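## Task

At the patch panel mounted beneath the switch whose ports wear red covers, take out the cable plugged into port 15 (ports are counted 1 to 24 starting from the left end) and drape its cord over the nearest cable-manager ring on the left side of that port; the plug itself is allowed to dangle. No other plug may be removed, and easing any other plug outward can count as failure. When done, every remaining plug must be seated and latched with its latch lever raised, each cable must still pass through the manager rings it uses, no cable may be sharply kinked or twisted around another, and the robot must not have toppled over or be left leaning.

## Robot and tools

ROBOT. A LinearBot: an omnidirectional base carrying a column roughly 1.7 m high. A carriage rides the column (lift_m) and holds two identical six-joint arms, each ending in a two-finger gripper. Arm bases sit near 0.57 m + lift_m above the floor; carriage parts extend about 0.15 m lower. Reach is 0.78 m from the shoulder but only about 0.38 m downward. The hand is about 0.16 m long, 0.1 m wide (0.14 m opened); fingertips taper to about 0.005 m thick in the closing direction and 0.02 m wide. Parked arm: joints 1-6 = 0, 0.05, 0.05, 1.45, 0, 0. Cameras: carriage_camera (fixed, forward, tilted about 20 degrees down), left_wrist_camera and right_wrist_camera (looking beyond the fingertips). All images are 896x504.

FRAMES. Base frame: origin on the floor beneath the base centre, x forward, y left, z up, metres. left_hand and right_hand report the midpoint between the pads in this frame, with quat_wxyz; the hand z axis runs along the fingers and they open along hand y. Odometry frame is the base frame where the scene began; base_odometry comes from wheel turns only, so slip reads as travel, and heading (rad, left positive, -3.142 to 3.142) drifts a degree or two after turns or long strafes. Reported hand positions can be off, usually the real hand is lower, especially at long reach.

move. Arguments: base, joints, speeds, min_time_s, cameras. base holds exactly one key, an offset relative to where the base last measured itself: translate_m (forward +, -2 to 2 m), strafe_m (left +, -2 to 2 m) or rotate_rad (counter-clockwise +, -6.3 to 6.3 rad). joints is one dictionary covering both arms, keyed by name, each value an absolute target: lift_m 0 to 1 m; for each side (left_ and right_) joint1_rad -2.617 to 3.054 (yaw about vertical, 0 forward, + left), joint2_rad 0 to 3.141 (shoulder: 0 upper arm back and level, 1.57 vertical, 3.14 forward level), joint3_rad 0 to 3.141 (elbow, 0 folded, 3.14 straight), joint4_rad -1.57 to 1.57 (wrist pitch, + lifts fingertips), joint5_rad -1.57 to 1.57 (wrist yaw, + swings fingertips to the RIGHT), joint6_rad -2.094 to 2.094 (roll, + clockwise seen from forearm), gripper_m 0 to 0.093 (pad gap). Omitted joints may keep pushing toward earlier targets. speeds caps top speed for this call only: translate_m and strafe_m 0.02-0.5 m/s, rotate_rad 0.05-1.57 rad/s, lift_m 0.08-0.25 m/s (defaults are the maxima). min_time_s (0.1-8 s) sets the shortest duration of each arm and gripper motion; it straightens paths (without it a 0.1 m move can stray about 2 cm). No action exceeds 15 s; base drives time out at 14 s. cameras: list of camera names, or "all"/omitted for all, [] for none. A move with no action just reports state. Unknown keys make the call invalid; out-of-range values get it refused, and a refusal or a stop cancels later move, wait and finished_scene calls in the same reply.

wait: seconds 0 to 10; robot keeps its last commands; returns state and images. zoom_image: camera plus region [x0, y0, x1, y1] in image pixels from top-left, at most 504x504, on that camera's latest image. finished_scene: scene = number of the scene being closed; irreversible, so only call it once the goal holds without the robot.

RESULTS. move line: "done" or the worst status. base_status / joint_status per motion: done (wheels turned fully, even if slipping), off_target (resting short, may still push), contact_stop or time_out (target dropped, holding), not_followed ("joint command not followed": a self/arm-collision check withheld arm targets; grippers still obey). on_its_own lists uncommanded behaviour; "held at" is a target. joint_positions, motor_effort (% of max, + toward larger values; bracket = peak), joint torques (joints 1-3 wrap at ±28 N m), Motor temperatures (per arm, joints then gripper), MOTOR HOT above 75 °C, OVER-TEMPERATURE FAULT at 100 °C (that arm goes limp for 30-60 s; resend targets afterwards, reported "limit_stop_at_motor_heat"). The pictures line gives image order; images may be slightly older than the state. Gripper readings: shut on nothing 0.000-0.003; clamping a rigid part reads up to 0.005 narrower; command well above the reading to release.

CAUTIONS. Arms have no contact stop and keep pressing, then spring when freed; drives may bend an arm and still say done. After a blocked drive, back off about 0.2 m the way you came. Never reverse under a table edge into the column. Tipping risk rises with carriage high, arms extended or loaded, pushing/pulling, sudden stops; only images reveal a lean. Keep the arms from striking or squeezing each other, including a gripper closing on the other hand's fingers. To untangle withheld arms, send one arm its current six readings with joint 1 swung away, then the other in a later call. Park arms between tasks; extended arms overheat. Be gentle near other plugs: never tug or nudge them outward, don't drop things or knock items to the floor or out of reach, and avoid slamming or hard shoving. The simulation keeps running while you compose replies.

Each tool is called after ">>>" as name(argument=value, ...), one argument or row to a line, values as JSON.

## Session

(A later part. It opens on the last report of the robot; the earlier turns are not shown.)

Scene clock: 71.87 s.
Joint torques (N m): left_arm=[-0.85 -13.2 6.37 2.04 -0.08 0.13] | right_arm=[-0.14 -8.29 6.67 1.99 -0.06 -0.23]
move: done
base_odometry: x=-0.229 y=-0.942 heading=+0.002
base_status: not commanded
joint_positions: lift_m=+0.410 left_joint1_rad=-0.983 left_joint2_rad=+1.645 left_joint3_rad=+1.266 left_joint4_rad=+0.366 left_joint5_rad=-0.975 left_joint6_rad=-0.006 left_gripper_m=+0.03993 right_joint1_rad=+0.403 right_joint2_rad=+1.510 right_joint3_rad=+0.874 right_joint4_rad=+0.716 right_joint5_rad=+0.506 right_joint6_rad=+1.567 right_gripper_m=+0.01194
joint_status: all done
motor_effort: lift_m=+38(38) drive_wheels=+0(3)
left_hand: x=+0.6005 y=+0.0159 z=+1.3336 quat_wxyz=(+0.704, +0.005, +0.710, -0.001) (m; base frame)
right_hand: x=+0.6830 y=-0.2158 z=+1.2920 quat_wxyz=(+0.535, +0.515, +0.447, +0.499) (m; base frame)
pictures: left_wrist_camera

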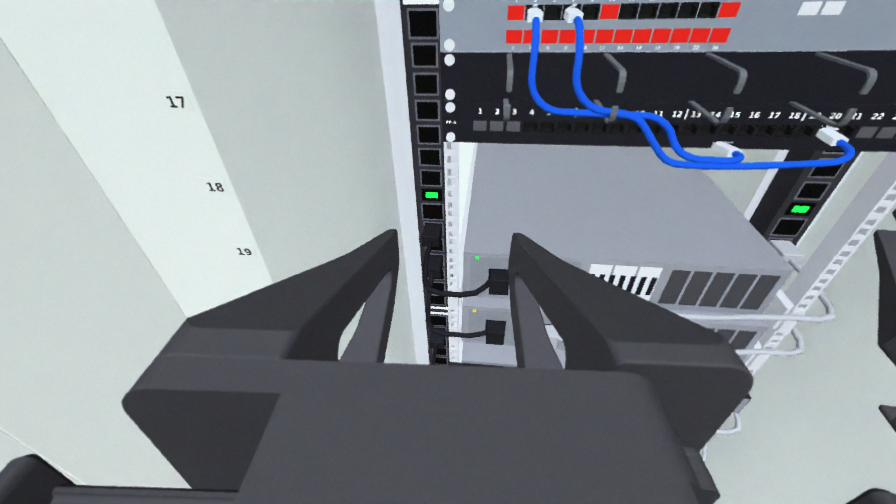

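>>> move(
  base={"strafe_m":-0.08},
  joints={"right_joint1_rad":0.123,"right_joint2_rad":0.857,"right_joint3_rad":0.511,"right_joint4_rad":0.347,"right_joint5_rad":0.123},
  min_time_s=1.5,
  cameras=[],
)

>>> move(
  joints={"left_joint1_rad":-1.006,"left_joint2_rad":1.902,"left_joint3_rad":1.35,"left_joint4_rad":0.551,"left_joint5_rad":-0.706,"left_joint6_rad":-1.57,"left_gripper_m":0.026},
  min_time_s=1.5,
  cameras=["left_wrist_camera","right_wrist_camera"],
)

Scene clock: 76.47 s.
Joint torques (N m): left_arm=[-0.68 -13.22 6.2 1.98 -0.06 0.11] | right_arm=[-0.4 -2.69 7.13 2.06 -0.09 -0.23]
move: done
base_odometry: x=-0.230 y=-1.022 heading=+0.002
base_status: done
joint_positions: lift_m=+0.410 left_joint1_rad=-0.985 left_joint2_rad=+1.644 left_joint3_rad=+1.266 left_joint4_rad=+0.369 left_joint5_rad=-0.978 left_joint6_rad=-0.006 left_gripper_m=+0.03993 right_joint1_rad=+0.130 right_joint2_rad=+0.865 right_joint3_rad=+0.526 right_joint4_rad=+0.365 right_joint5_rad=+0.134 right_joint6_rad=+1.567 right_gripper_m=+0.01194
joint_status: all done
motor_effort: lift_m=+37(38) drive_wheels=-2(10)
left_hand: x=+0.5998 y=+0.0161 z=+1.3347 quat_wxyz=(+0.705, +0.003, +0.709, -0.002) (m; base frame)
right_hand: x=+0.5712 y=-0.2981 z=+1.2900 quat_wxyz=(+0.508, +0.495, +0.492, +0.505) (m; base frame)
pictures: none
No camera images: "cameras" was empty.

Scene clock: 78.50 s.
Joint torques (N m): left_arm=[-1.2 -11.26 10.82 2.12 0.12 0.03] | right_arm=[-0.44 -2.59 7.13 2.06 -0.06 -0.23]
move: done
base_odometry: x=-0.230 y=-1.022 heading=+0.002
base_status: not commanded
joint_positions: lift_m=+0.410 left_joint1_rad=-1.000 left_joint2_rad=+1.883 left_joint3_rad=+1.318 left_joint4_rad=+0.546 left_joint5_rad=-0.716 left_joint6_rad=-1.561 left_gripper_m=+0.02607 right_joint1_rad=+0.130 right_joint2_rad=+0.865 right_joint3_rad=+0.526 right_joint4_rad=+0.363 right_joint5_rad=+0.132 right_joint6_rad=+1.567 right_gripper_m=+0.01194
joint_status: all done
motor_effort: lift_m=+37(38) drive_wheels=-2(4)
left_hand: x=+0.6159 y=-0.0769 z=+1.2743 quat_wxyz=(+0.428, -0.421, +0.575, -0.557) (m; base frame)
right_hand: x=+0.5712 y=-0.2977 z=+1.2895 quat_wxyz=(+0.507, +0.494, +0.494, +0.505) (m; base frame)
pictures: left_wrist_camera, right_wrist_camera

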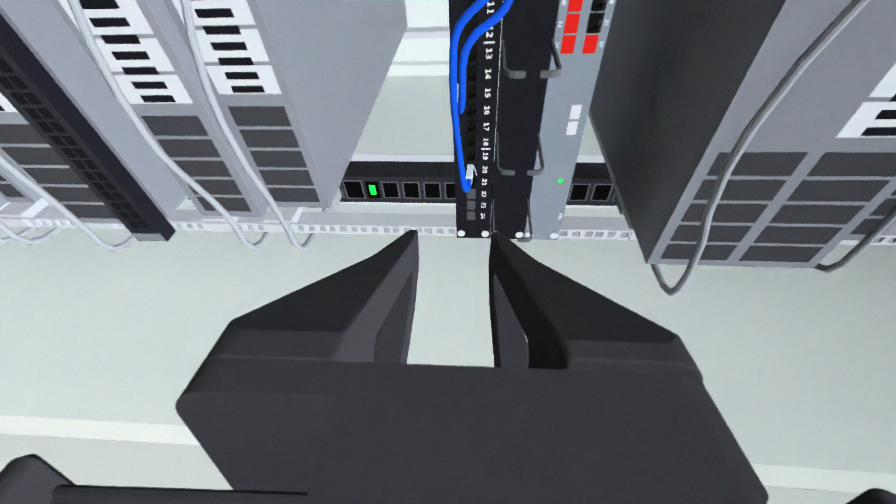

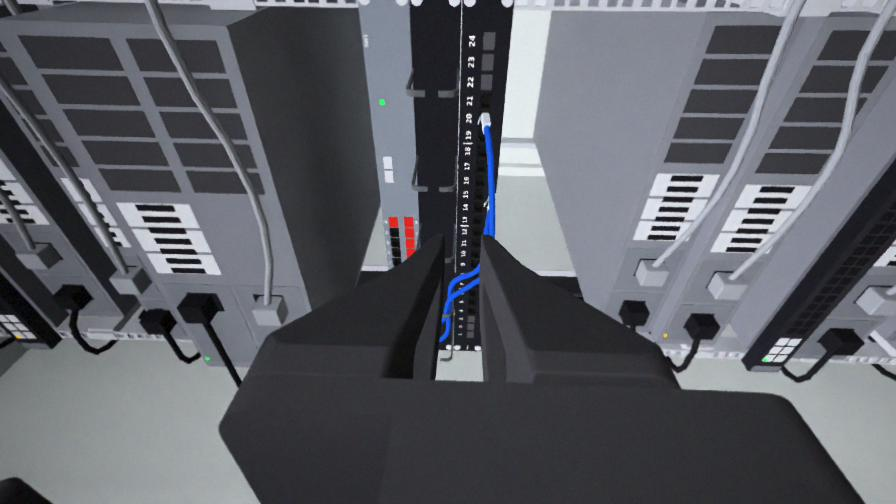

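>>> move(
  base={"translate_m":0.12},
  speeds={"translate_m":0.1},
  cameras=["left_wrist_camera","right_wrist_camera"],
)

>>> zoom_image(
  camera="left_wrist_camera",
  region=[380, 60, 580, 260],
)

>>> zoom_image(
  camera="right_wrist_camera",
  region=[380, 80, 580, 280],
)

Scene clock: 80.77 s.
Joint torques (N m): left_arm=[-0.88 -11.41 10.91 2.1 0.15 0.08] | right_arm=[-0.43 -2.18 7.17 2.1 -0.06 -0.23]
Motor temperatures (°C): left_arm=[32 44 50 41 29 27 30] | right_arm=[30 36 45 41 28 28 28]
move: done
base_odometry: x=-0.110 y=-1.022 heading=+0.001
base_status: done
joint_positions: lift_m=+0.410 left_joint1_rad=-1.003 left_joint2_rad=+1.883 left_joint3_rad=+1.318 left_joint4_rad=+0.549 left_joint5_rad=-0.714 left_joint6_rad=-1.563 left_gripper_m=+0.02607 right_joint1_rad=+0.130 right_joint2_rad=+0.861 right_joint3_rad=+0.526 right_joint4_rad=+0.361 right_joint5_rad=+0.131 right_joint6_rad=+1.567 right_gripper_m=+0.01194
joint_status: not commanded
motor_effort: lift_m=+37(38) drive_wheels=-4(11)
left_hand: x=+0.6145 y=-0.0784 z=+1.2750 quat_wxyz=(+0.426, -0.420, +0.574, -0.559) (m; base frame)
right_hand: x=+0.5705 y=-0.2977 z=+1.2901 quat_wxyz=(+0.507, +0.494, +0.493, +0.506) (m; base frame)
pictures: left_wrist_camera, right_wrist_camera

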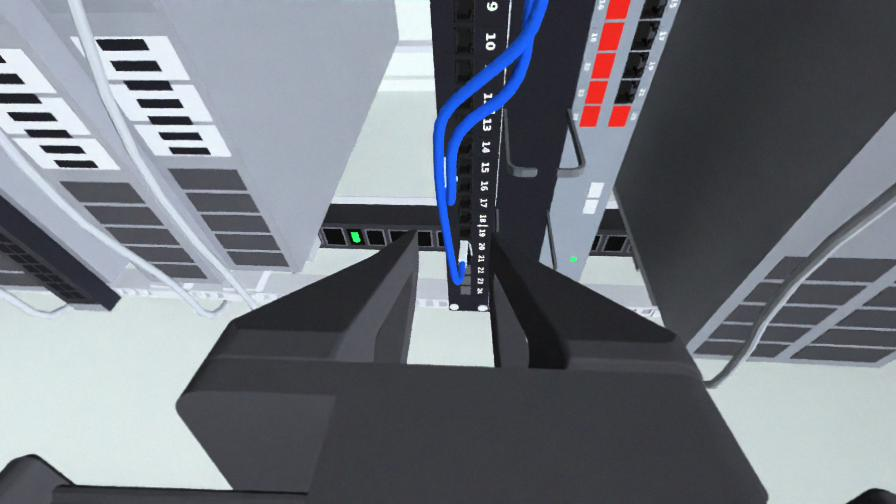

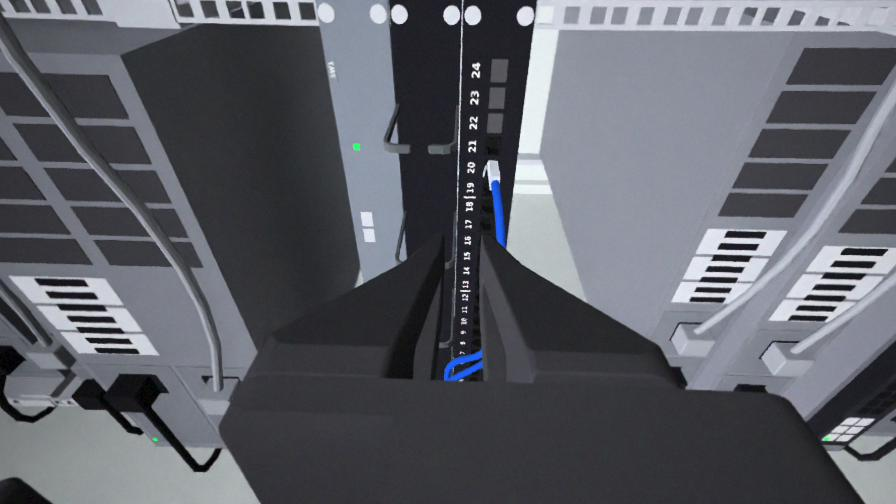

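Scaled by 2.520 from the camera's 896x504 image, which has a finer 1280x720 frame.

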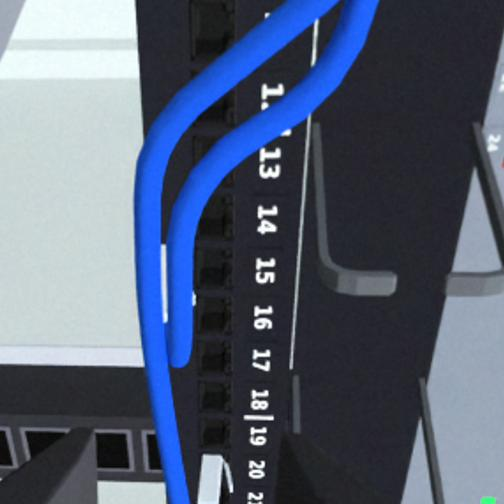

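Scaled by 2.520 from the camera's 896x504 image, which has a finer 1280x720 frame.

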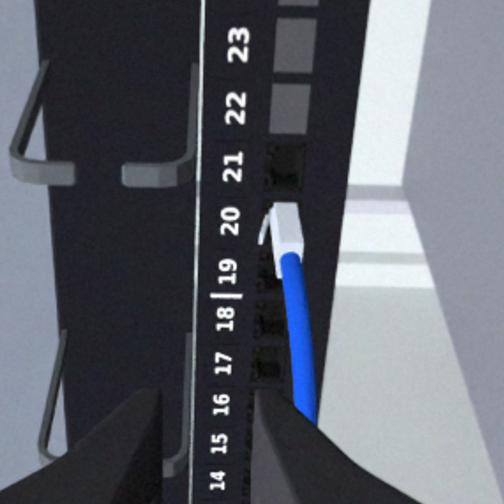

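>>> move(
  base={"strafe_m":0.015},
  joints={"lift_m":0.428,"left_gripper_m":0.022},
  cameras=[],
)

>>> move(
  base={"translate_m":0.055},
  speeds={"translate_m":0.06},
  cameras=["left_wrist_camera"],
)

>>> zoom_image(
  camera="left_wrist_camera",
  region=[380, 60, 580, 260],
)

Scene clock: 82.23 s.
Joint torques (N m): left_arm=[-0.77 -12.44 9.96 1.99 0.12 0.07] | right_arm=[-0.27 -2.03 7.87 2.12 -0.04 -0.23]
move: done
base_odometry: x=-0.109 y=-1.007 heading=+0.000
base_status: done
joint_positions: lift_m=+0.428 left_joint1_rad=-1.003 left_joint2_rad=+1.894 left_joint3_rad=+1.327 left_joint4_rad=+0.556 left_joint5_rad=-0.713 left_joint6_rad=-1.563 left_gripper_m=+0.02207 right_joint1_rad=+0.128 right_joint2_rad=+0.860 right_joint3_rad=+0.518 right_joint4_rad=+0.359 right_joint5_rad=+0.129 right_joint6_rad=+1.567 right_gripper_m=+0.01194
joint_status: all done
motor_effort: lift_m=+38(46) drive_wheels=+3(7)
left_hand: x=+0.6158 y=-0.0807 z=+1.2928 quat_wxyz=(+0.425, -0.420, +0.572, -0.562) (m; base frame)
right_hand: x=+0.5702 y=-0.2980 z=+1.3044 quat_wxyz=(+0.505, +0.496, +0.496, +0.504) (m; base frame)
pictures: none
No camera images: "cameras" was empty.

Scene clock: 83.67 s.
Joint torques (N m): left_arm=[-0.69 -12.38 9.92 2 0.09 0.04] | right_arm=[-0.28 -2.02 7.8 2.13 -0.04 -0.23]
move: done
base_odometry: x=-0.054 y=-1.007 heading=+0.001
base_status: done
joint_positions: lift_m=+0.428 left_joint1_rad=-1.004 left_joint2_rad=+1.894 left_joint3_rad=+1.327 left_joint4_rad=+0.556 left_joint5_rad=-0.713 left_joint6_rad=-1.563 left_gripper_m=+0.02207 right_joint1_rad=+0.128 right_joint2_rad=+0.860 right_joint3_rad=+0.518 right_joint4_rad=+0.359 right_joint5_rad=+0.129 right_joint6_rad=+1.567 right_gripper_m=+0.01194
joint_status: not commanded
motor_effort: lift_m=+37(38) drive_wheels=-5(11)
left_hand: x=+0.6153 y=-0.0812 z=+1.2928 quat_wxyz=(+0.424, -0.420, +0.573, -0.562) (m; base frame)
right_hand: x=+0.5702 y=-0.2980 z=+1.3043 quat_wxyz=(+0.505, +0.496, +0.496, +0.503) (m; base frame)
pictures: left_wrist_camera

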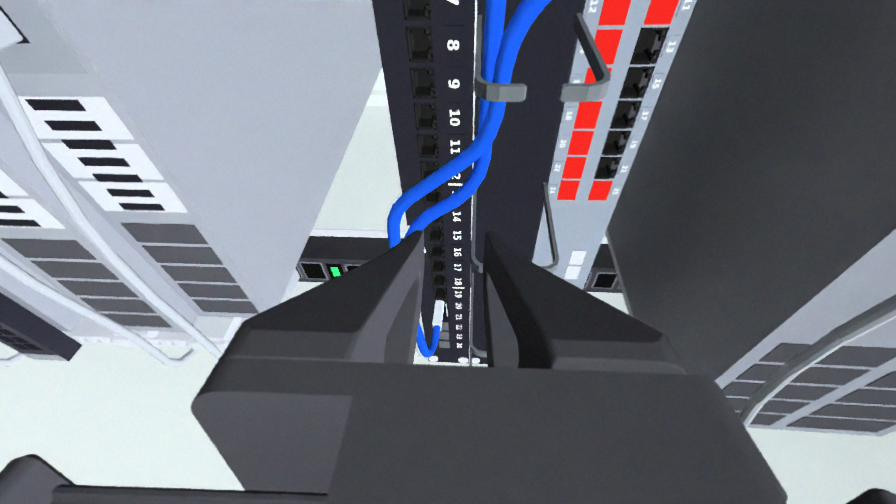

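Scaled by 2.520 from the camera's 896x504 image, which has a finer 1280x720 frame.

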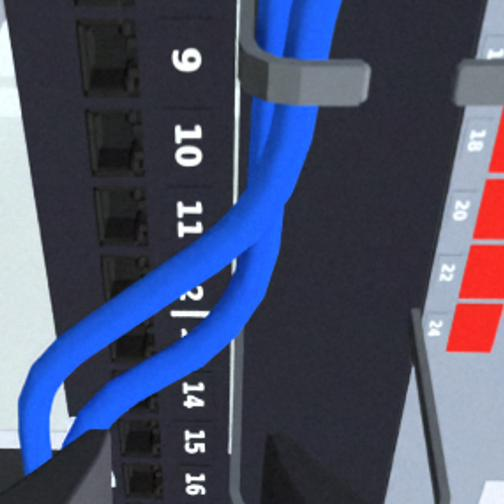

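>>> move(
  base={"translate_m":0.03},
  speeds={"translate_m":0.05},
  cameras=["left_wrist_camera"],
)

>>> zoom_image(
  camera="left_wrist_camera",
  region=[370, 100, 550, 280],
)

Scene clock: 85.50 s.
Joint torques (N m): left_arm=[-0.66 -12.59 10.02 2.02 0.08 0.06] | right_arm=[-0.28 -2.09 7.8 2.13 -0.04 -0.23]
move: done
base_odometry: x=-0.024 y=-1.007 heading=+0.002
base_status: done
joint_positions: lift_m=+0.428 left_joint1_rad=-1.006 left_joint2_rad=+1.894 left_joint3_rad=+1.327 left_joint4_rad=+0.556 left_joint5_rad=-0.712 left_joint6_rad=-1.563 left_gripper_m=+0.02207 right_joint1_rad=+0.128 right_joint2_rad=+0.860 right_joint3_rad=+0.518 right_joint4_rad=+0.358 right_joint5_rad=+0.129 right_joint6_rad=+1.567 right_gripper_m=+0.01194
joint_status: not commanded
motor_effort: lift_m=+38(38) drive_wheels=-4(13)
left_hand: x=+0.6145 y=-0.0821 z=+1.2928 quat_wxyz=(+0.424, -0.419, +0.573, -0.562) (m; base frame)
right_hand: x=+0.5702 y=-0.2980 z=+1.3042 quat_wxyz=(+0.505, +0.496, +0.496, +0.503) (m; base frame)
pictures: left_wrist_camera

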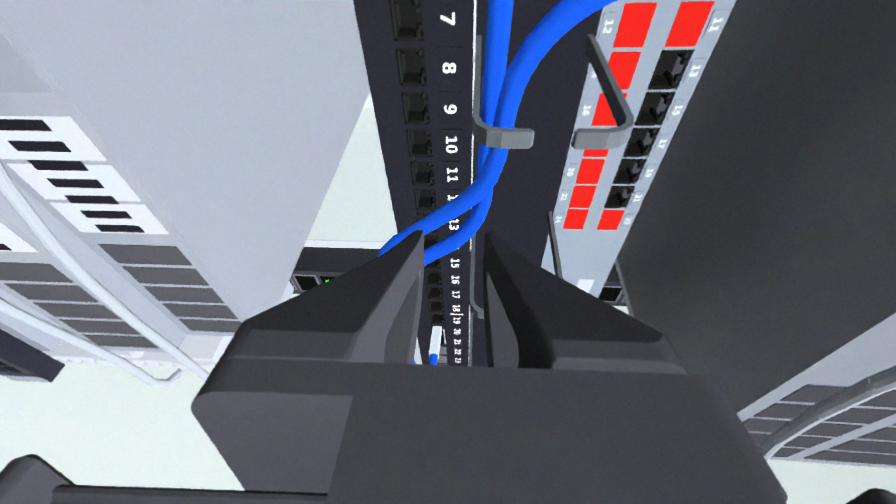

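Scaled by 2.800 from the camera's 896x504 image, which has a finer 1280x720 frame.

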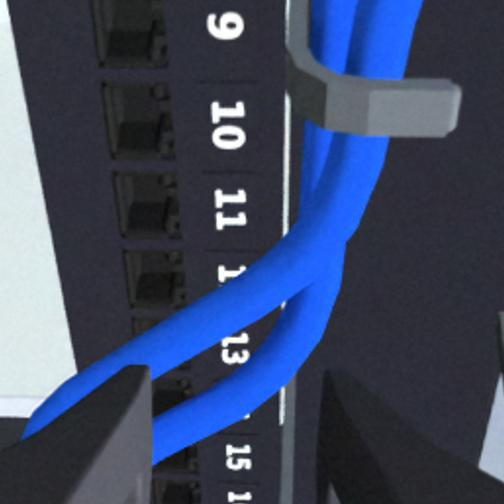

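>>> move(
  base={"strafe_m":-0.014},
  speeds={"strafe_m":0.05},
  cameras=[],
)

>>> move(
  base={"translate_m":0.015},
  speeds={"translate_m":0.05},
  cameras=["left_wrist_camera"],
)

>>> zoom_image(
  camera="left_wrist_camera",
  region=[370, 100, 550, 280],
)

Scene clock: 86.70 s.
Joint torques (N m): left_arm=[-0.44 -12.46 9.87 1.99 0.11 0.07] | right_arm=[-0.21 -2.06 7.8 2.1 -0.03 -0.23]
move: done
base_odometry: x=-0.024 y=-1.021 heading=+0.002
base_status: done
joint_positions: lift_m=+0.428 left_joint1_rad=-1.006 left_joint2_rad=+1.894 left_joint3_rad=+1.327 left_joint4_rad=+0.556 left_joint5_rad=-0.711 left_joint6_rad=-1.563 left_gripper_m=+0.02207 right_joint1_rad=+0.128 right_joint2_rad=+0.860 right_joint3_rad=+0.518 right_joint4_rad=+0.358 right_joint5_rad=+0.128 right_joint6_rad=+1.567 right_gripper_m=+0.01194
joint_status: not commanded
motor_effort: lift_m=+38(38) drive_wheels=+4(9)
left_hand: x=+0.6145 y=-0.0821 z=+1.2928 quat_wxyz=(+0.424, -0.419, +0.573, -0.563) (m; base frame)
right_hand: x=+0.5702 y=-0.2977 z=+1.3042 quat_wxyz=(+0.504, +0.495, +0.496, +0.504) (m; base frame)
pictures: none
No camera images: "cameras" was empty.

Scene clock: 87.50 s.
Joint torques (N m): left_arm=[-0.5 -12.41 9.88 2.02 0.08 0.11] | right_arm=[-0.29 -2.1 7.76 2.12 -0.02 -0.23]
move: done
base_odometry: x=-0.009 y=-1.021 heading=+0.002
base_status: done
joint_positions: lift_m=+0.428 left_joint1_rad=-1.007 left_joint2_rad=+1.894 left_joint3_rad=+1.327 left_joint4_rad=+0.556 left_joint5_rad=-0.711 left_joint6_rad=-1.563 left_gripper_m=+0.02207 right_joint1_rad=+0.128 right_joint2_rad=+0.860 right_joint3_rad=+0.518 right_joint4_rad=+0.358 right_joint5_rad=+0.128 right_joint6_rad=+1.567 right_gripper_m=+0.01194
joint_status: not commanded
motor_effort: lift_m=+38(38) drive_wheels=-5(11)
left_hand: x=+0.6142 y=-0.0825 z=+1.2928 quat_wxyz=(+0.423, -0.418, +0.574, -0.563) (m; base frame)
right_hand: x=+0.5702 y=-0.2977 z=+1.3042 quat_wxyz=(+0.504, +0.495, +0.496, +0.504) (m; base frame)
pictures: left_wrist_camera

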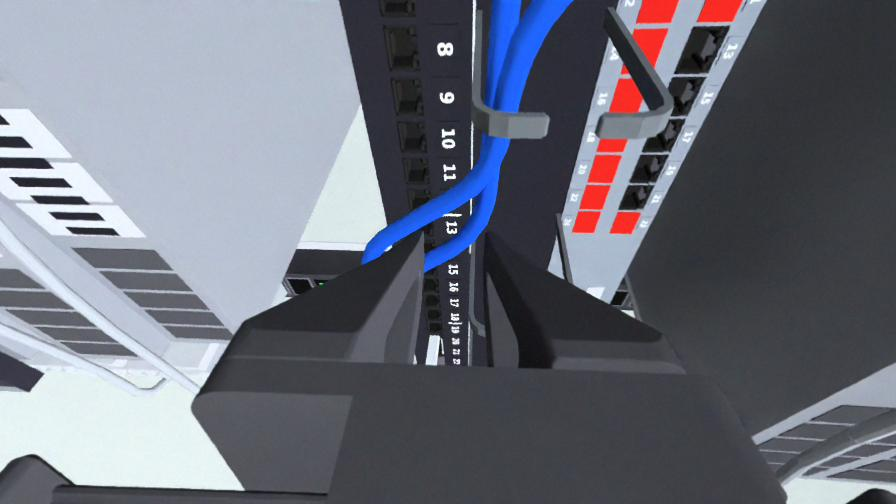

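Scaled by 2.800 from the camera's 896x504 image, which has a finer 1280x720 frame.

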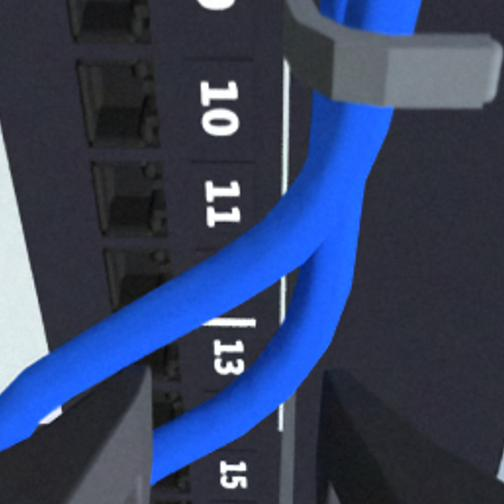

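>>> move(
  base={"translate_m":0.012},
  speeds={"translate_m":0.03},
  cameras=["left_wrist_camera"],
)

>>> zoom_image(
  camera="left_wrist_camera",
  region=[370, 100, 550, 280],
)

Scene clock: 88.63 s.
Joint torques (N m): left_arm=[-0.51 -12.53 9.88 1.95 0.1 0.07] | right_arm=[-0.17 -2.02 7.71 2.13 -0.02 -0.23]
move: done
base_odometry: x=+0.003 y=-1.021 heading=+0.001
base_status: done
joint_positions: lift_m=+0.428 left_joint1_rad=-1.008 left_joint2_rad=+1.894 left_joint3_rad=+1.327 left_joint4_rad=+0.556 left_joint5_rad=-0.711 left_joint6_rad=-1.563 left_gripper_m=+0.02207 right_joint1_rad=+0.128 right_joint2_rad=+0.860 right_joint3_rad=+0.518 right_joint4_rad=+0.358 right_joint5_rad=+0.128 right_joint6_rad=+1.567 right_gripper_m=+0.01194
joint_status: not commanded
motor_effort: lift_m=+38(38) drive_wheels=+3(15)
left_hand: x=+0.6136 y=-0.0831 z=+1.2928 quat_wxyz=(+0.423, -0.418, +0.574, -0.563) (m; base frame)
right_hand: x=+0.5702 y=-0.2977 z=+1.3042 quat_wxyz=(+0.504, +0.495, +0.496, +0.504) (m; base frame)
pictures: left_wrist_camera

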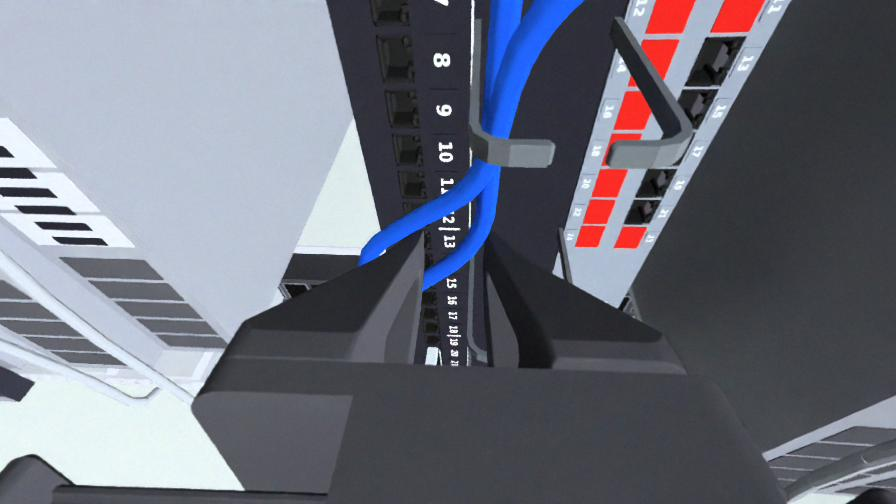

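Scaled by 2.800 from the camera's 896x504 image, which has a finer 1280x720 frame.

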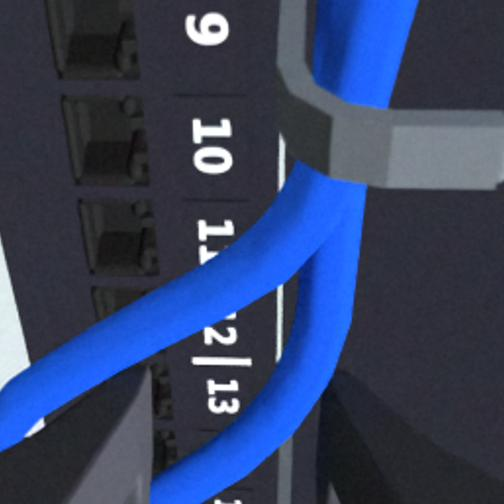

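>>> move(
  base={"strafe_m":-0.01},
  joints={"lift_m":0.432},
  speeds={"strafe_m":0.04},
  cameras=[],
)

>>> move(
  base={"translate_m":0.01},
  speeds={"translate_m":0.03},
  cameras=["left_wrist_camera"],
)

>>> zoom_image(
  camera="left_wrist_camera",
  region=[370, 100, 550, 280],
)

Scene clock: 89.67 s.
Joint torques (N m): left_arm=[-0.58 -12.45 9.54 1.97 0.11 0.07] | right_arm=[-0.16 -1.92 7.8 2.12 -0.02 -0.23]
move: done
base_odometry: x=+0.003 y=-1.031 heading=+0.002
base_status: done
joint_positions: lift_m=+0.432 left_joint1_rad=-1.007 left_joint2_rad=+1.894 left_joint3_rad=+1.330 left_joint4_rad=+0.557 left_joint5_rad=-0.711 left_joint6_rad=-1.563 left_gripper_m=+0.02207 right_joint1_rad=+0.127 right_joint2_rad=+0.859 right_joint3_rad=+0.518 right_joint4_rad=+0.358 right_joint5_rad=+0.127 right_joint6_rad=+1.567 right_gripper_m=+0.01194
joint_status: all done
motor_effort: lift_m=+39(47) drive_wheels=+3(10)
left_hand: x=+0.6143 y=-0.0827 z=+1.2982 quat_wxyz=(+0.423, -0.419, +0.572, -0.564) (m; base frame)
right_hand: x=+0.5700 y=-0.2979 z=+1.3084 quat_wxyz=(+0.505, +0.495, +0.496, +0.504) (m; base frame)
pictures: none
No camera images: "cameras" was empty.

Scene clock: 90.53 s.
Joint torques (N m): left_arm=[-0.46 -12.49 9.61 1.97 0.1 0.09] | right_arm=[-0.27 -1.99 7.79 2.15 -0.01 -0.23]
move: done
base_odometry: x=+0.013 y=-1.031 heading=+0.001
base_status: done
joint_positions: lift_m=+0.432 left_joint1_rad=-1.006 left_joint2_rad=+1.894 left_joint3_rad=+1.330 left_joint4_rad=+0.557 left_joint5_rad=-0.711 left_joint6_rad=-1.563 left_gripper_m=+0.02207 right_joint1_rad=+0.127 right_joint2_rad=+0.859 right_joint3_rad=+0.518 right_joint4_rad=+0.357 right_joint5_rad=+0.127 right_joint6_rad=+1.567 right_gripper_m=+0.01194
joint_status: not commanded
motor_effort: lift_m=+39(39) drive_wheels=+4(11)
left_hand: x=+0.6145 y=-0.0825 z=+1.2982 quat_wxyz=(+0.423, -0.419, +0.572, -0.564) (m; base frame)
right_hand: x=+0.5700 y=-0.2979 z=+1.3083 quat_wxyz=(+0.504, +0.495, +0.496, +0.504) (m; base frame)
pictures: left_wrist_camera

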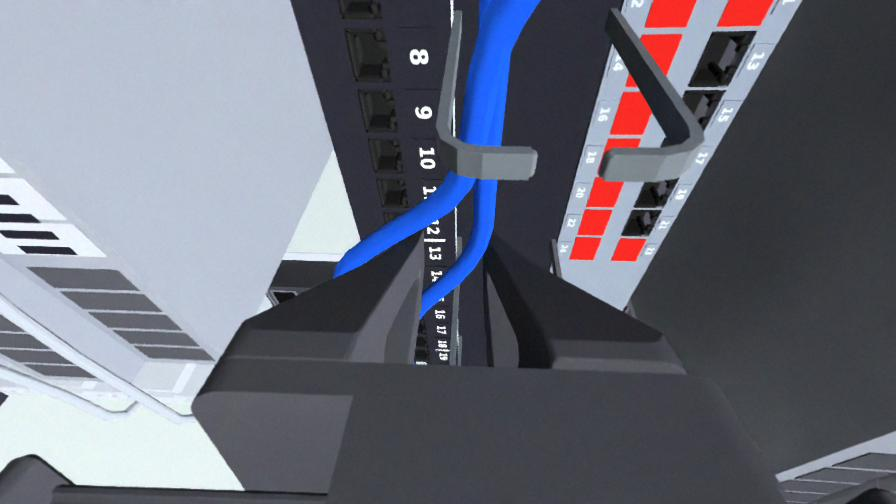

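Scaled by 2.800 from the camera's 896x504 image, which has a finer 1280x720 frame.

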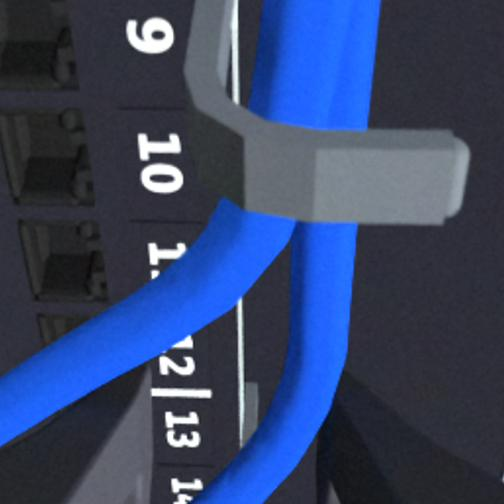

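>>> move(
  base={"strafe_m":-0.007},
  joints={"lift_m":0.435},
  speeds={"strafe_m":0.04},
  cameras=[],
)

>>> move(
  base={"translate_m":0.012},
  speeds={"translate_m":0.03},
  cameras=["left_wrist_camera"],
)

>>> zoom_image(
  camera="left_wrist_camera",
  region=[370, 100, 550, 280],
)

Scene clock: 91.47 s.
Joint torques (N m): left_arm=[-0.49 -12.64 9.57 1.91 0.07 0.04] | right_arm=[-0.01 -1.92 7.95 2.14 -0.01 -0.23]
move: done
base_odometry: x=+0.013 y=-1.038 heading=+0.002
base_status: done
joint_positions: lift_m=+0.435 left_joint1_rad=-1.006 left_joint2_rad=+1.894 left_joint3_rad=+1.330 left_joint4_rad=+0.559 left_joint5_rad=-0.711 left_joint6_rad=-1.563 left_gripper_m=+0.02207 right_joint1_rad=+0.125 right_joint2_rad=+0.858 right_joint3_rad=+0.518 right_joint4_rad=+0.357 right_joint5_rad=+0.126 right_joint6_rad=+1.567 right_gripper_m=+0.01194
joint_status: all done
motor_effort: lift_m=+39(45) drive_wheels=+5(8)
left_hand: x=+0.6146 y=-0.0824 z=+1.3014 quat_wxyz=(+0.423, -0.419, +0.572, -0.565) (m; base frame)
right_hand: x=+0.5699 y=-0.2983 z=+1.3114 quat_wxyz=(+0.505, +0.495, +0.496, +0.504) (m; base frame)
pictures: none
No camera images: "cameras" was empty.

Scene clock: 92.40 s.
Joint torques (N m): left_arm=[-0.57 -12.46 9.59 1.94 0.08 0.08] | right_arm=[0.02 -1.73 7.73 2.17 0 -0.23]
move: done
base_odometry: x=+0.025 y=-1.038 heading=+0.001
base_status: done
joint_positions: lift_m=+0.435 left_joint1_rad=-1.005 left_joint2_rad=+1.894 left_joint3_rad=+1.330 left_joint4_rad=+0.558 left_joint5_rad=-0.711 left_joint6_rad=-1.563 left_gripper_m=+0.02207 right_joint1_rad=+0.125 right_joint2_rad=+0.858 right_joint3_rad=+0.518 right_joint4_rad=+0.357 right_joint5_rad=+0.125 right_joint6_rad=+1.567 right_gripper_m=+0.01194
joint_status: not commanded
motor_effort: lift_m=+40(40) drive_wheels=+4(13)
left_hand: x=+0.6151 y=-0.0819 z=+1.3013 quat_wxyz=(+0.424, -0.419, +0.572, -0.564) (m; base frame)
right_hand: x=+0.5699 y=-0.2983 z=+1.3114 quat_wxyz=(+0.505, +0.495, +0.496, +0.504) (m; base frame)
pictures: left_wrist_camera

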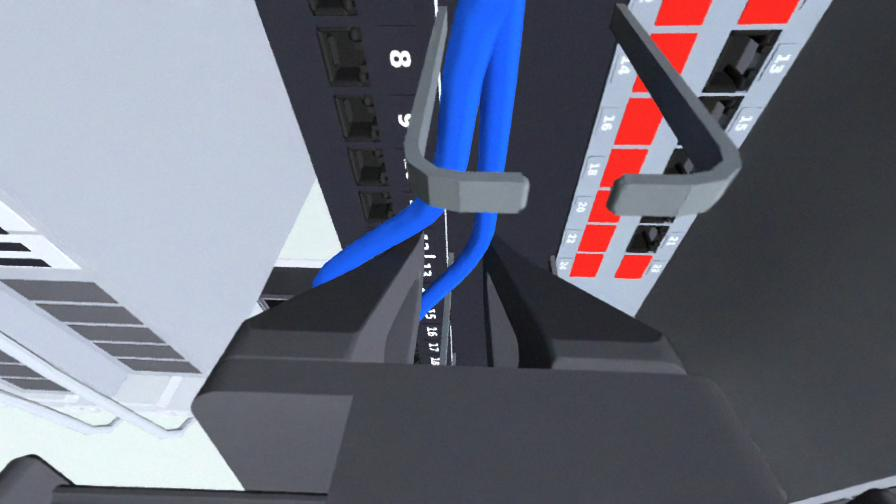

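Scaled by 2.800 from the camera's 896x504 image, which has a finer 1280x720 frame.

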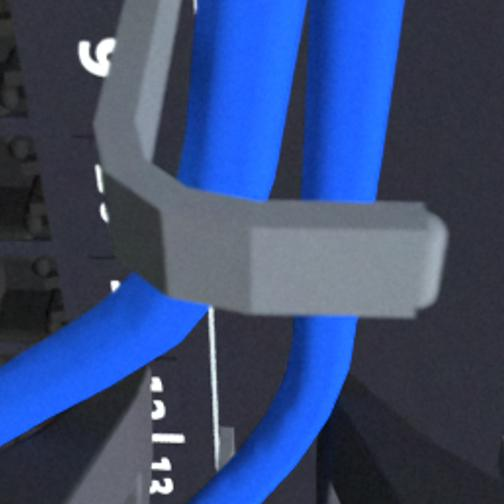

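>>> move(
  base={"strafe_m":-0.006},
  joints={"lift_m":0.4395},
  speeds={"strafe_m":0.04},
  cameras=[],
)

>>> move(
  base={"translate_m":0.008},
  speeds={"translate_m":0.03},
  cameras=["left_wrist_camera","right_wrist_camera"],
)

>>> zoom_image(
  camera="left_wrist_camera",
  region=[370, 100, 550, 280],
)

>>> zoom_image(
  camera="right_wrist_camera",
  region=[380, 200, 560, 380],
)

Scene clock: 93.43 s.
Joint torques (N m): left_arm=[-0.81 -12.63 9.7 1.88 0.14 0.11] | right_arm=[0.12 -1.78 7.86 2.13 0 -0.23]
move: done
base_odometry: x=+0.025 y=-1.044 heading=+0.002
base_status: done
joint_positions: lift_m=+0.440 left_joint1_rad=-1.003 left_joint2_rad=+1.895 left_joint3_rad=+1.331 left_joint4_rad=+0.557 left_joint5_rad=-0.719 left_joint6_rad=-1.565 left_gripper_m=+0.02207 right_joint1_rad=+0.125 right_joint2_rad=+0.857 right_joint3_rad=+0.518 right_joint4_rad=+0.358 right_joint5_rad=+0.125 right_joint6_rad=+1.567 right_gripper_m=+0.01194
joint_status: all done
motor_effort: lift_m=+38(47) drive_wheels=+3(8)
left_hand: x=+0.6163 y=-0.0801 z=+1.3058 quat_wxyz=(+0.426, -0.422, +0.569, -0.562) (m; base frame)
right_hand: x=+0.5697 y=-0.2984 z=+1.3161 quat_wxyz=(+0.505, +0.495, +0.496, +0.504) (m; base frame)
pictures: none
No camera images: "cameras" was empty.

Scene clock: 94.13 s.
Joint torques (N m): left_arm=[-1.05 -12.66 9.65 1.96 0.17 0.1] | right_arm=[-0.02 -1.69 7.98 2.12 0 -0.23]
move: done
base_odometry: x=+0.033 y=-1.044 heading=+0.001
base_status: done
joint_positions: lift_m=+0.440 left_joint1_rad=-1.002 left_joint2_rad=+1.895 left_joint3_rad=+1.331 left_joint4_rad=+0.557 left_joint5_rad=-0.722 left_joint6_rad=-1.566 left_gripper_m=+0.02207 right_joint1_rad=+0.125 right_joint2_rad=+0.857 right_joint3_rad=+0.518 right_joint4_rad=+0.358 right_joint5_rad=+0.125 right_joint6_rad=+1.567 right_gripper_m=+0.01194
joint_status: not commanded
motor_effort: lift_m=+39(39) drive_wheels=-5(8)
left_hand: x=+0.6170 y=-0.0791 z=+1.3058 quat_wxyz=(+0.427, -0.424, +0.568, -0.562) (m; base frame)
right_hand: x=+0.5697 y=-0.2984 z=+1.3161 quat_wxyz=(+0.505, +0.495, +0.496, +0.504) (m; base frame)
pictures: left_wrist_camera, right_wrist_camera

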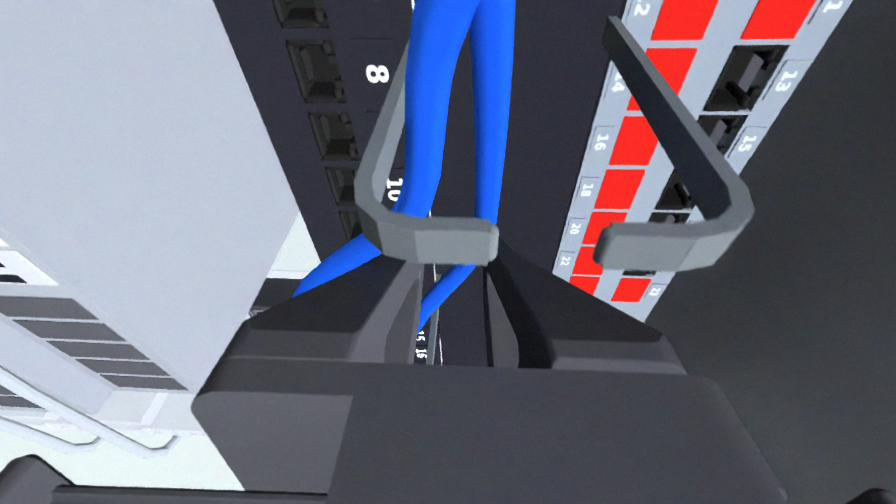

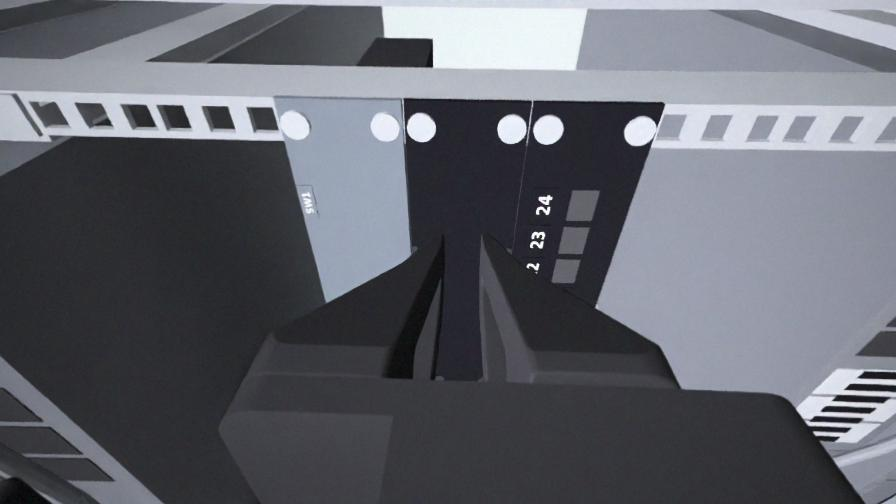

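Scaled by 2.800 from the camera's 896x504 image, which has a finer 1280x720 frame.

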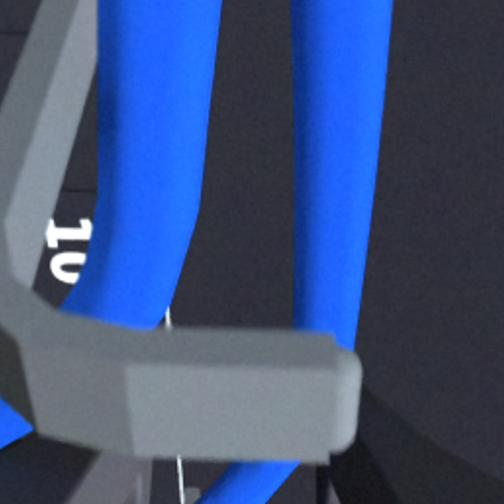

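Scaled by 2.800 from the camera's 896x504 image, which has a finer 1280x720 frame.

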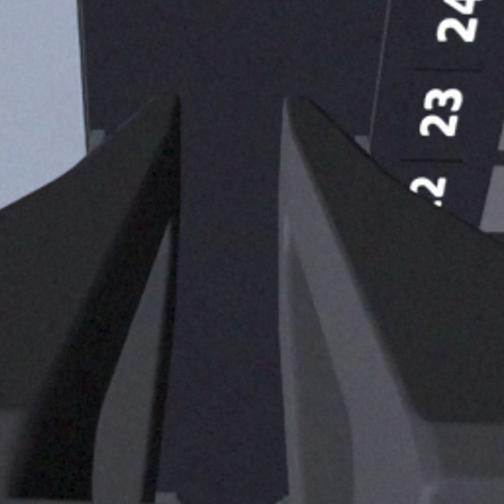

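>>> move(
  joints={"left_gripper_m":0.002},
  min_time_s=2,
  cameras=["left_wrist_camera"],
)

>>> zoom_image(
  camera="left_wrist_camera",
  region=[370, 160, 550, 340],
)

Scene clock: 96.67 s.
Joint torques (N m): left_arm=[-0.91 -12.59 9.51 2.29 0.25 0.08] | right_arm=[0.03 -1.77 7.86 2.14 0 -0.23]
move: done
base_odometry: x=+0.033 y=-1.044 heading=+0.001
base_status: not commanded
joint_positions: lift_m=+0.440 left_joint1_rad=-1.002 left_joint2_rad=+1.895 left_joint3_rad=+1.331 left_joint4_rad=+0.530 left_joint5_rad=-0.729 left_joint6_rad=-1.566 left_gripper_m=+0.00539 right_joint1_rad=+0.125 right_joint2_rad=+0.857 right_joint3_rad=+0.518 right_joint4_rad=+0.358 right_joint5_rad=+0.125 right_joint6_rad=+1.567 right_gripper_m=+0.01194
joint_status: all done
motor_effort: lift_m=+39(40) drive_wheels=+4(6)
left_hand: x=+0.6172 y=-0.0778 z=+1.3002 quat_wxyz=(+0.430, -0.425, +0.576, -0.550) (m; base frame)
right_hand: x=+0.5697 y=-0.2984 z=+1.3161 quat_wxyz=(+0.505, +0.495, +0.496, +0.504) (m; base frame)
pictures: left_wrist_camera

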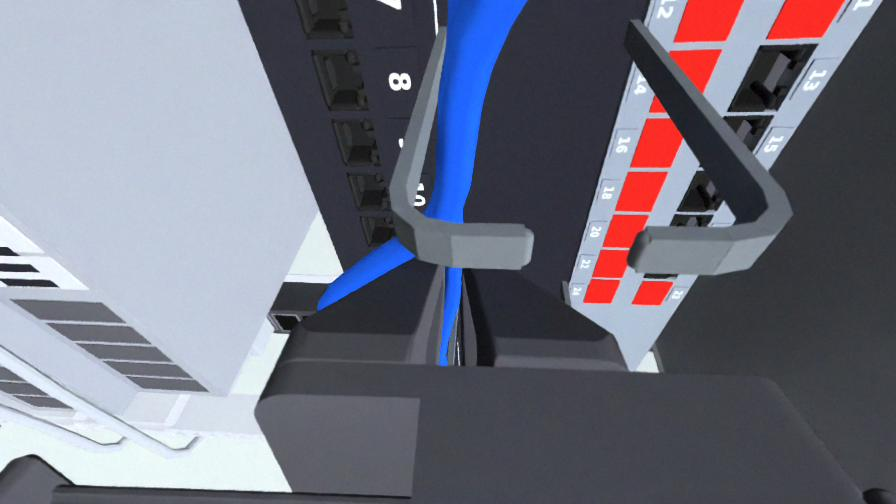

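Scaled by 2.800 from the camera's 896x504 image, which has a finer 1280x720 frame.

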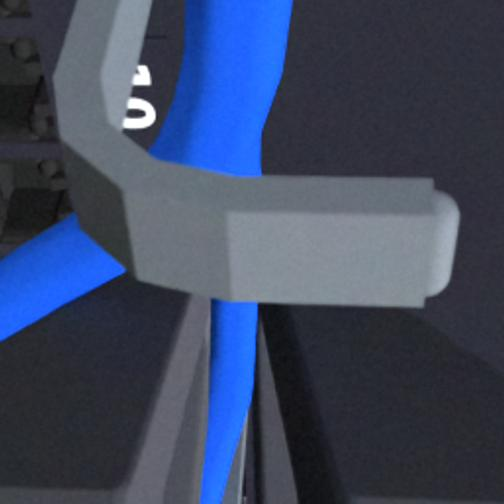

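>>> move(
  base={"translate_m":-0.05},
  speeds={"translate_m":0.04},
  cameras=["left_wrist_camera","right_wrist_camera"],
)

>>> zoom_image(
  camera="left_wrist_camera",
  region=[330, 60, 580, 310],
)

>>> zoom_image(
  camera="right_wrist_camera",
  region=[380, 200, 560, 380],
)

Scene clock: 98.70 s.
Joint torques (N m): left_arm=[-1.29 -12.57 9.69 2.12 0.22 0.09] | right_arm=[0.03 -1.73 7.86 2.14 0 -0.23]
Motor temperatures (°C): left_arm=[32 49 50 41 29 27 30] | right_arm=[30 34 45 43 28 28 28]
move: done
base_odometry: x=-0.017 y=-1.044 heading=+0.001
base_status: done
joint_positions: lift_m=+0.440 left_joint1_rad=-0.999 left_joint2_rad=+1.895 left_joint3_rad=+1.331 left_joint4_rad=+0.547 left_joint5_rad=-0.724 left_joint6_rad=-1.566 left_gripper_m=+0.00535 right_joint1_rad=+0.125 right_joint2_rad=+0.857 right_joint3_rad=+0.518 right_joint4_rad=+0.358 right_joint5_rad=+0.125 right_joint6_rad=+1.567 right_gripper_m=+0.01194
joint_status: not commanded
motor_effort: lift_m=+39(39) drive_wheels=+0(14)
left_hand: x=+0.6181 y=-0.0777 z=+1.3038 quat_wxyz=(+0.428, -0.425, +0.570, -0.557) (m; base frame)
right_hand: x=+0.5697 y=-0.2984 z=+1.3161 quat_wxyz=(+0.505, +0.495, +0.496, +0.504) (m; base frame)
pictures: left_wrist_camera, right_wrist_camera

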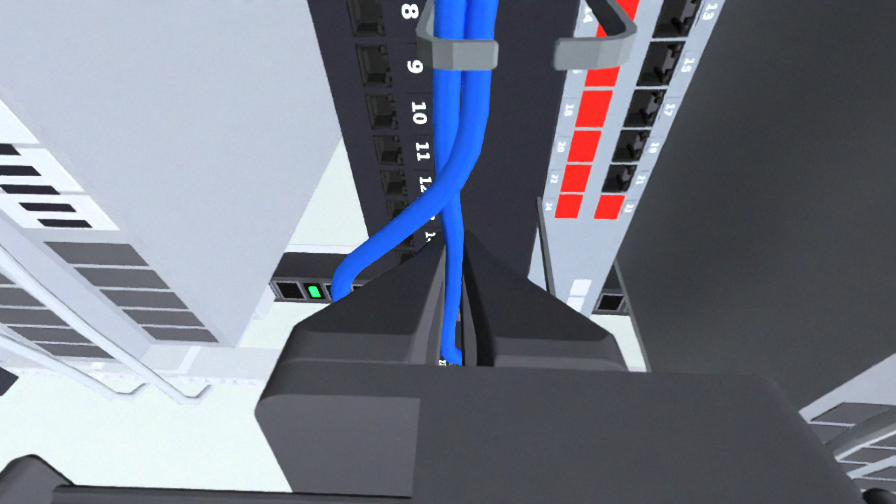

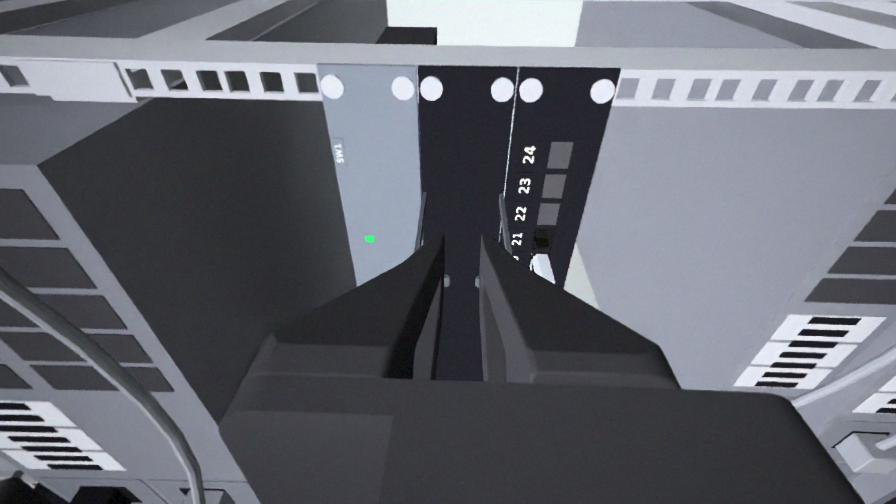

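Scaled by 2.016 from the camera's 896x504 image, which has a finer 1280x720 frame.

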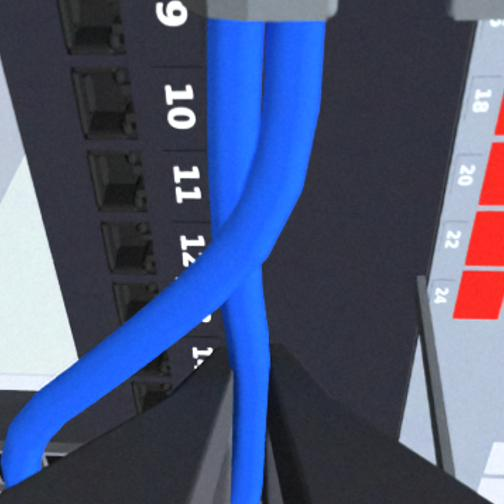

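Scaled by 2.800 from the camera's 896x504 image, which has a finer 1280x720 frame.

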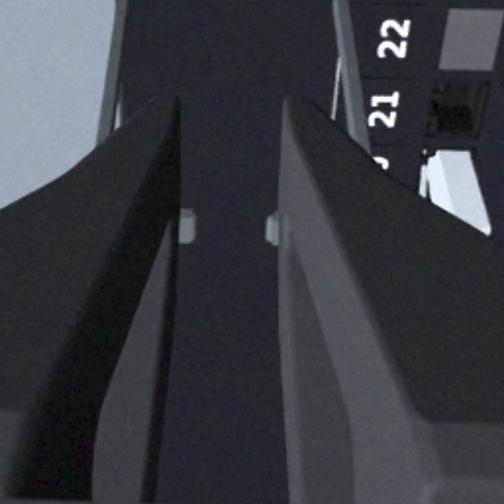

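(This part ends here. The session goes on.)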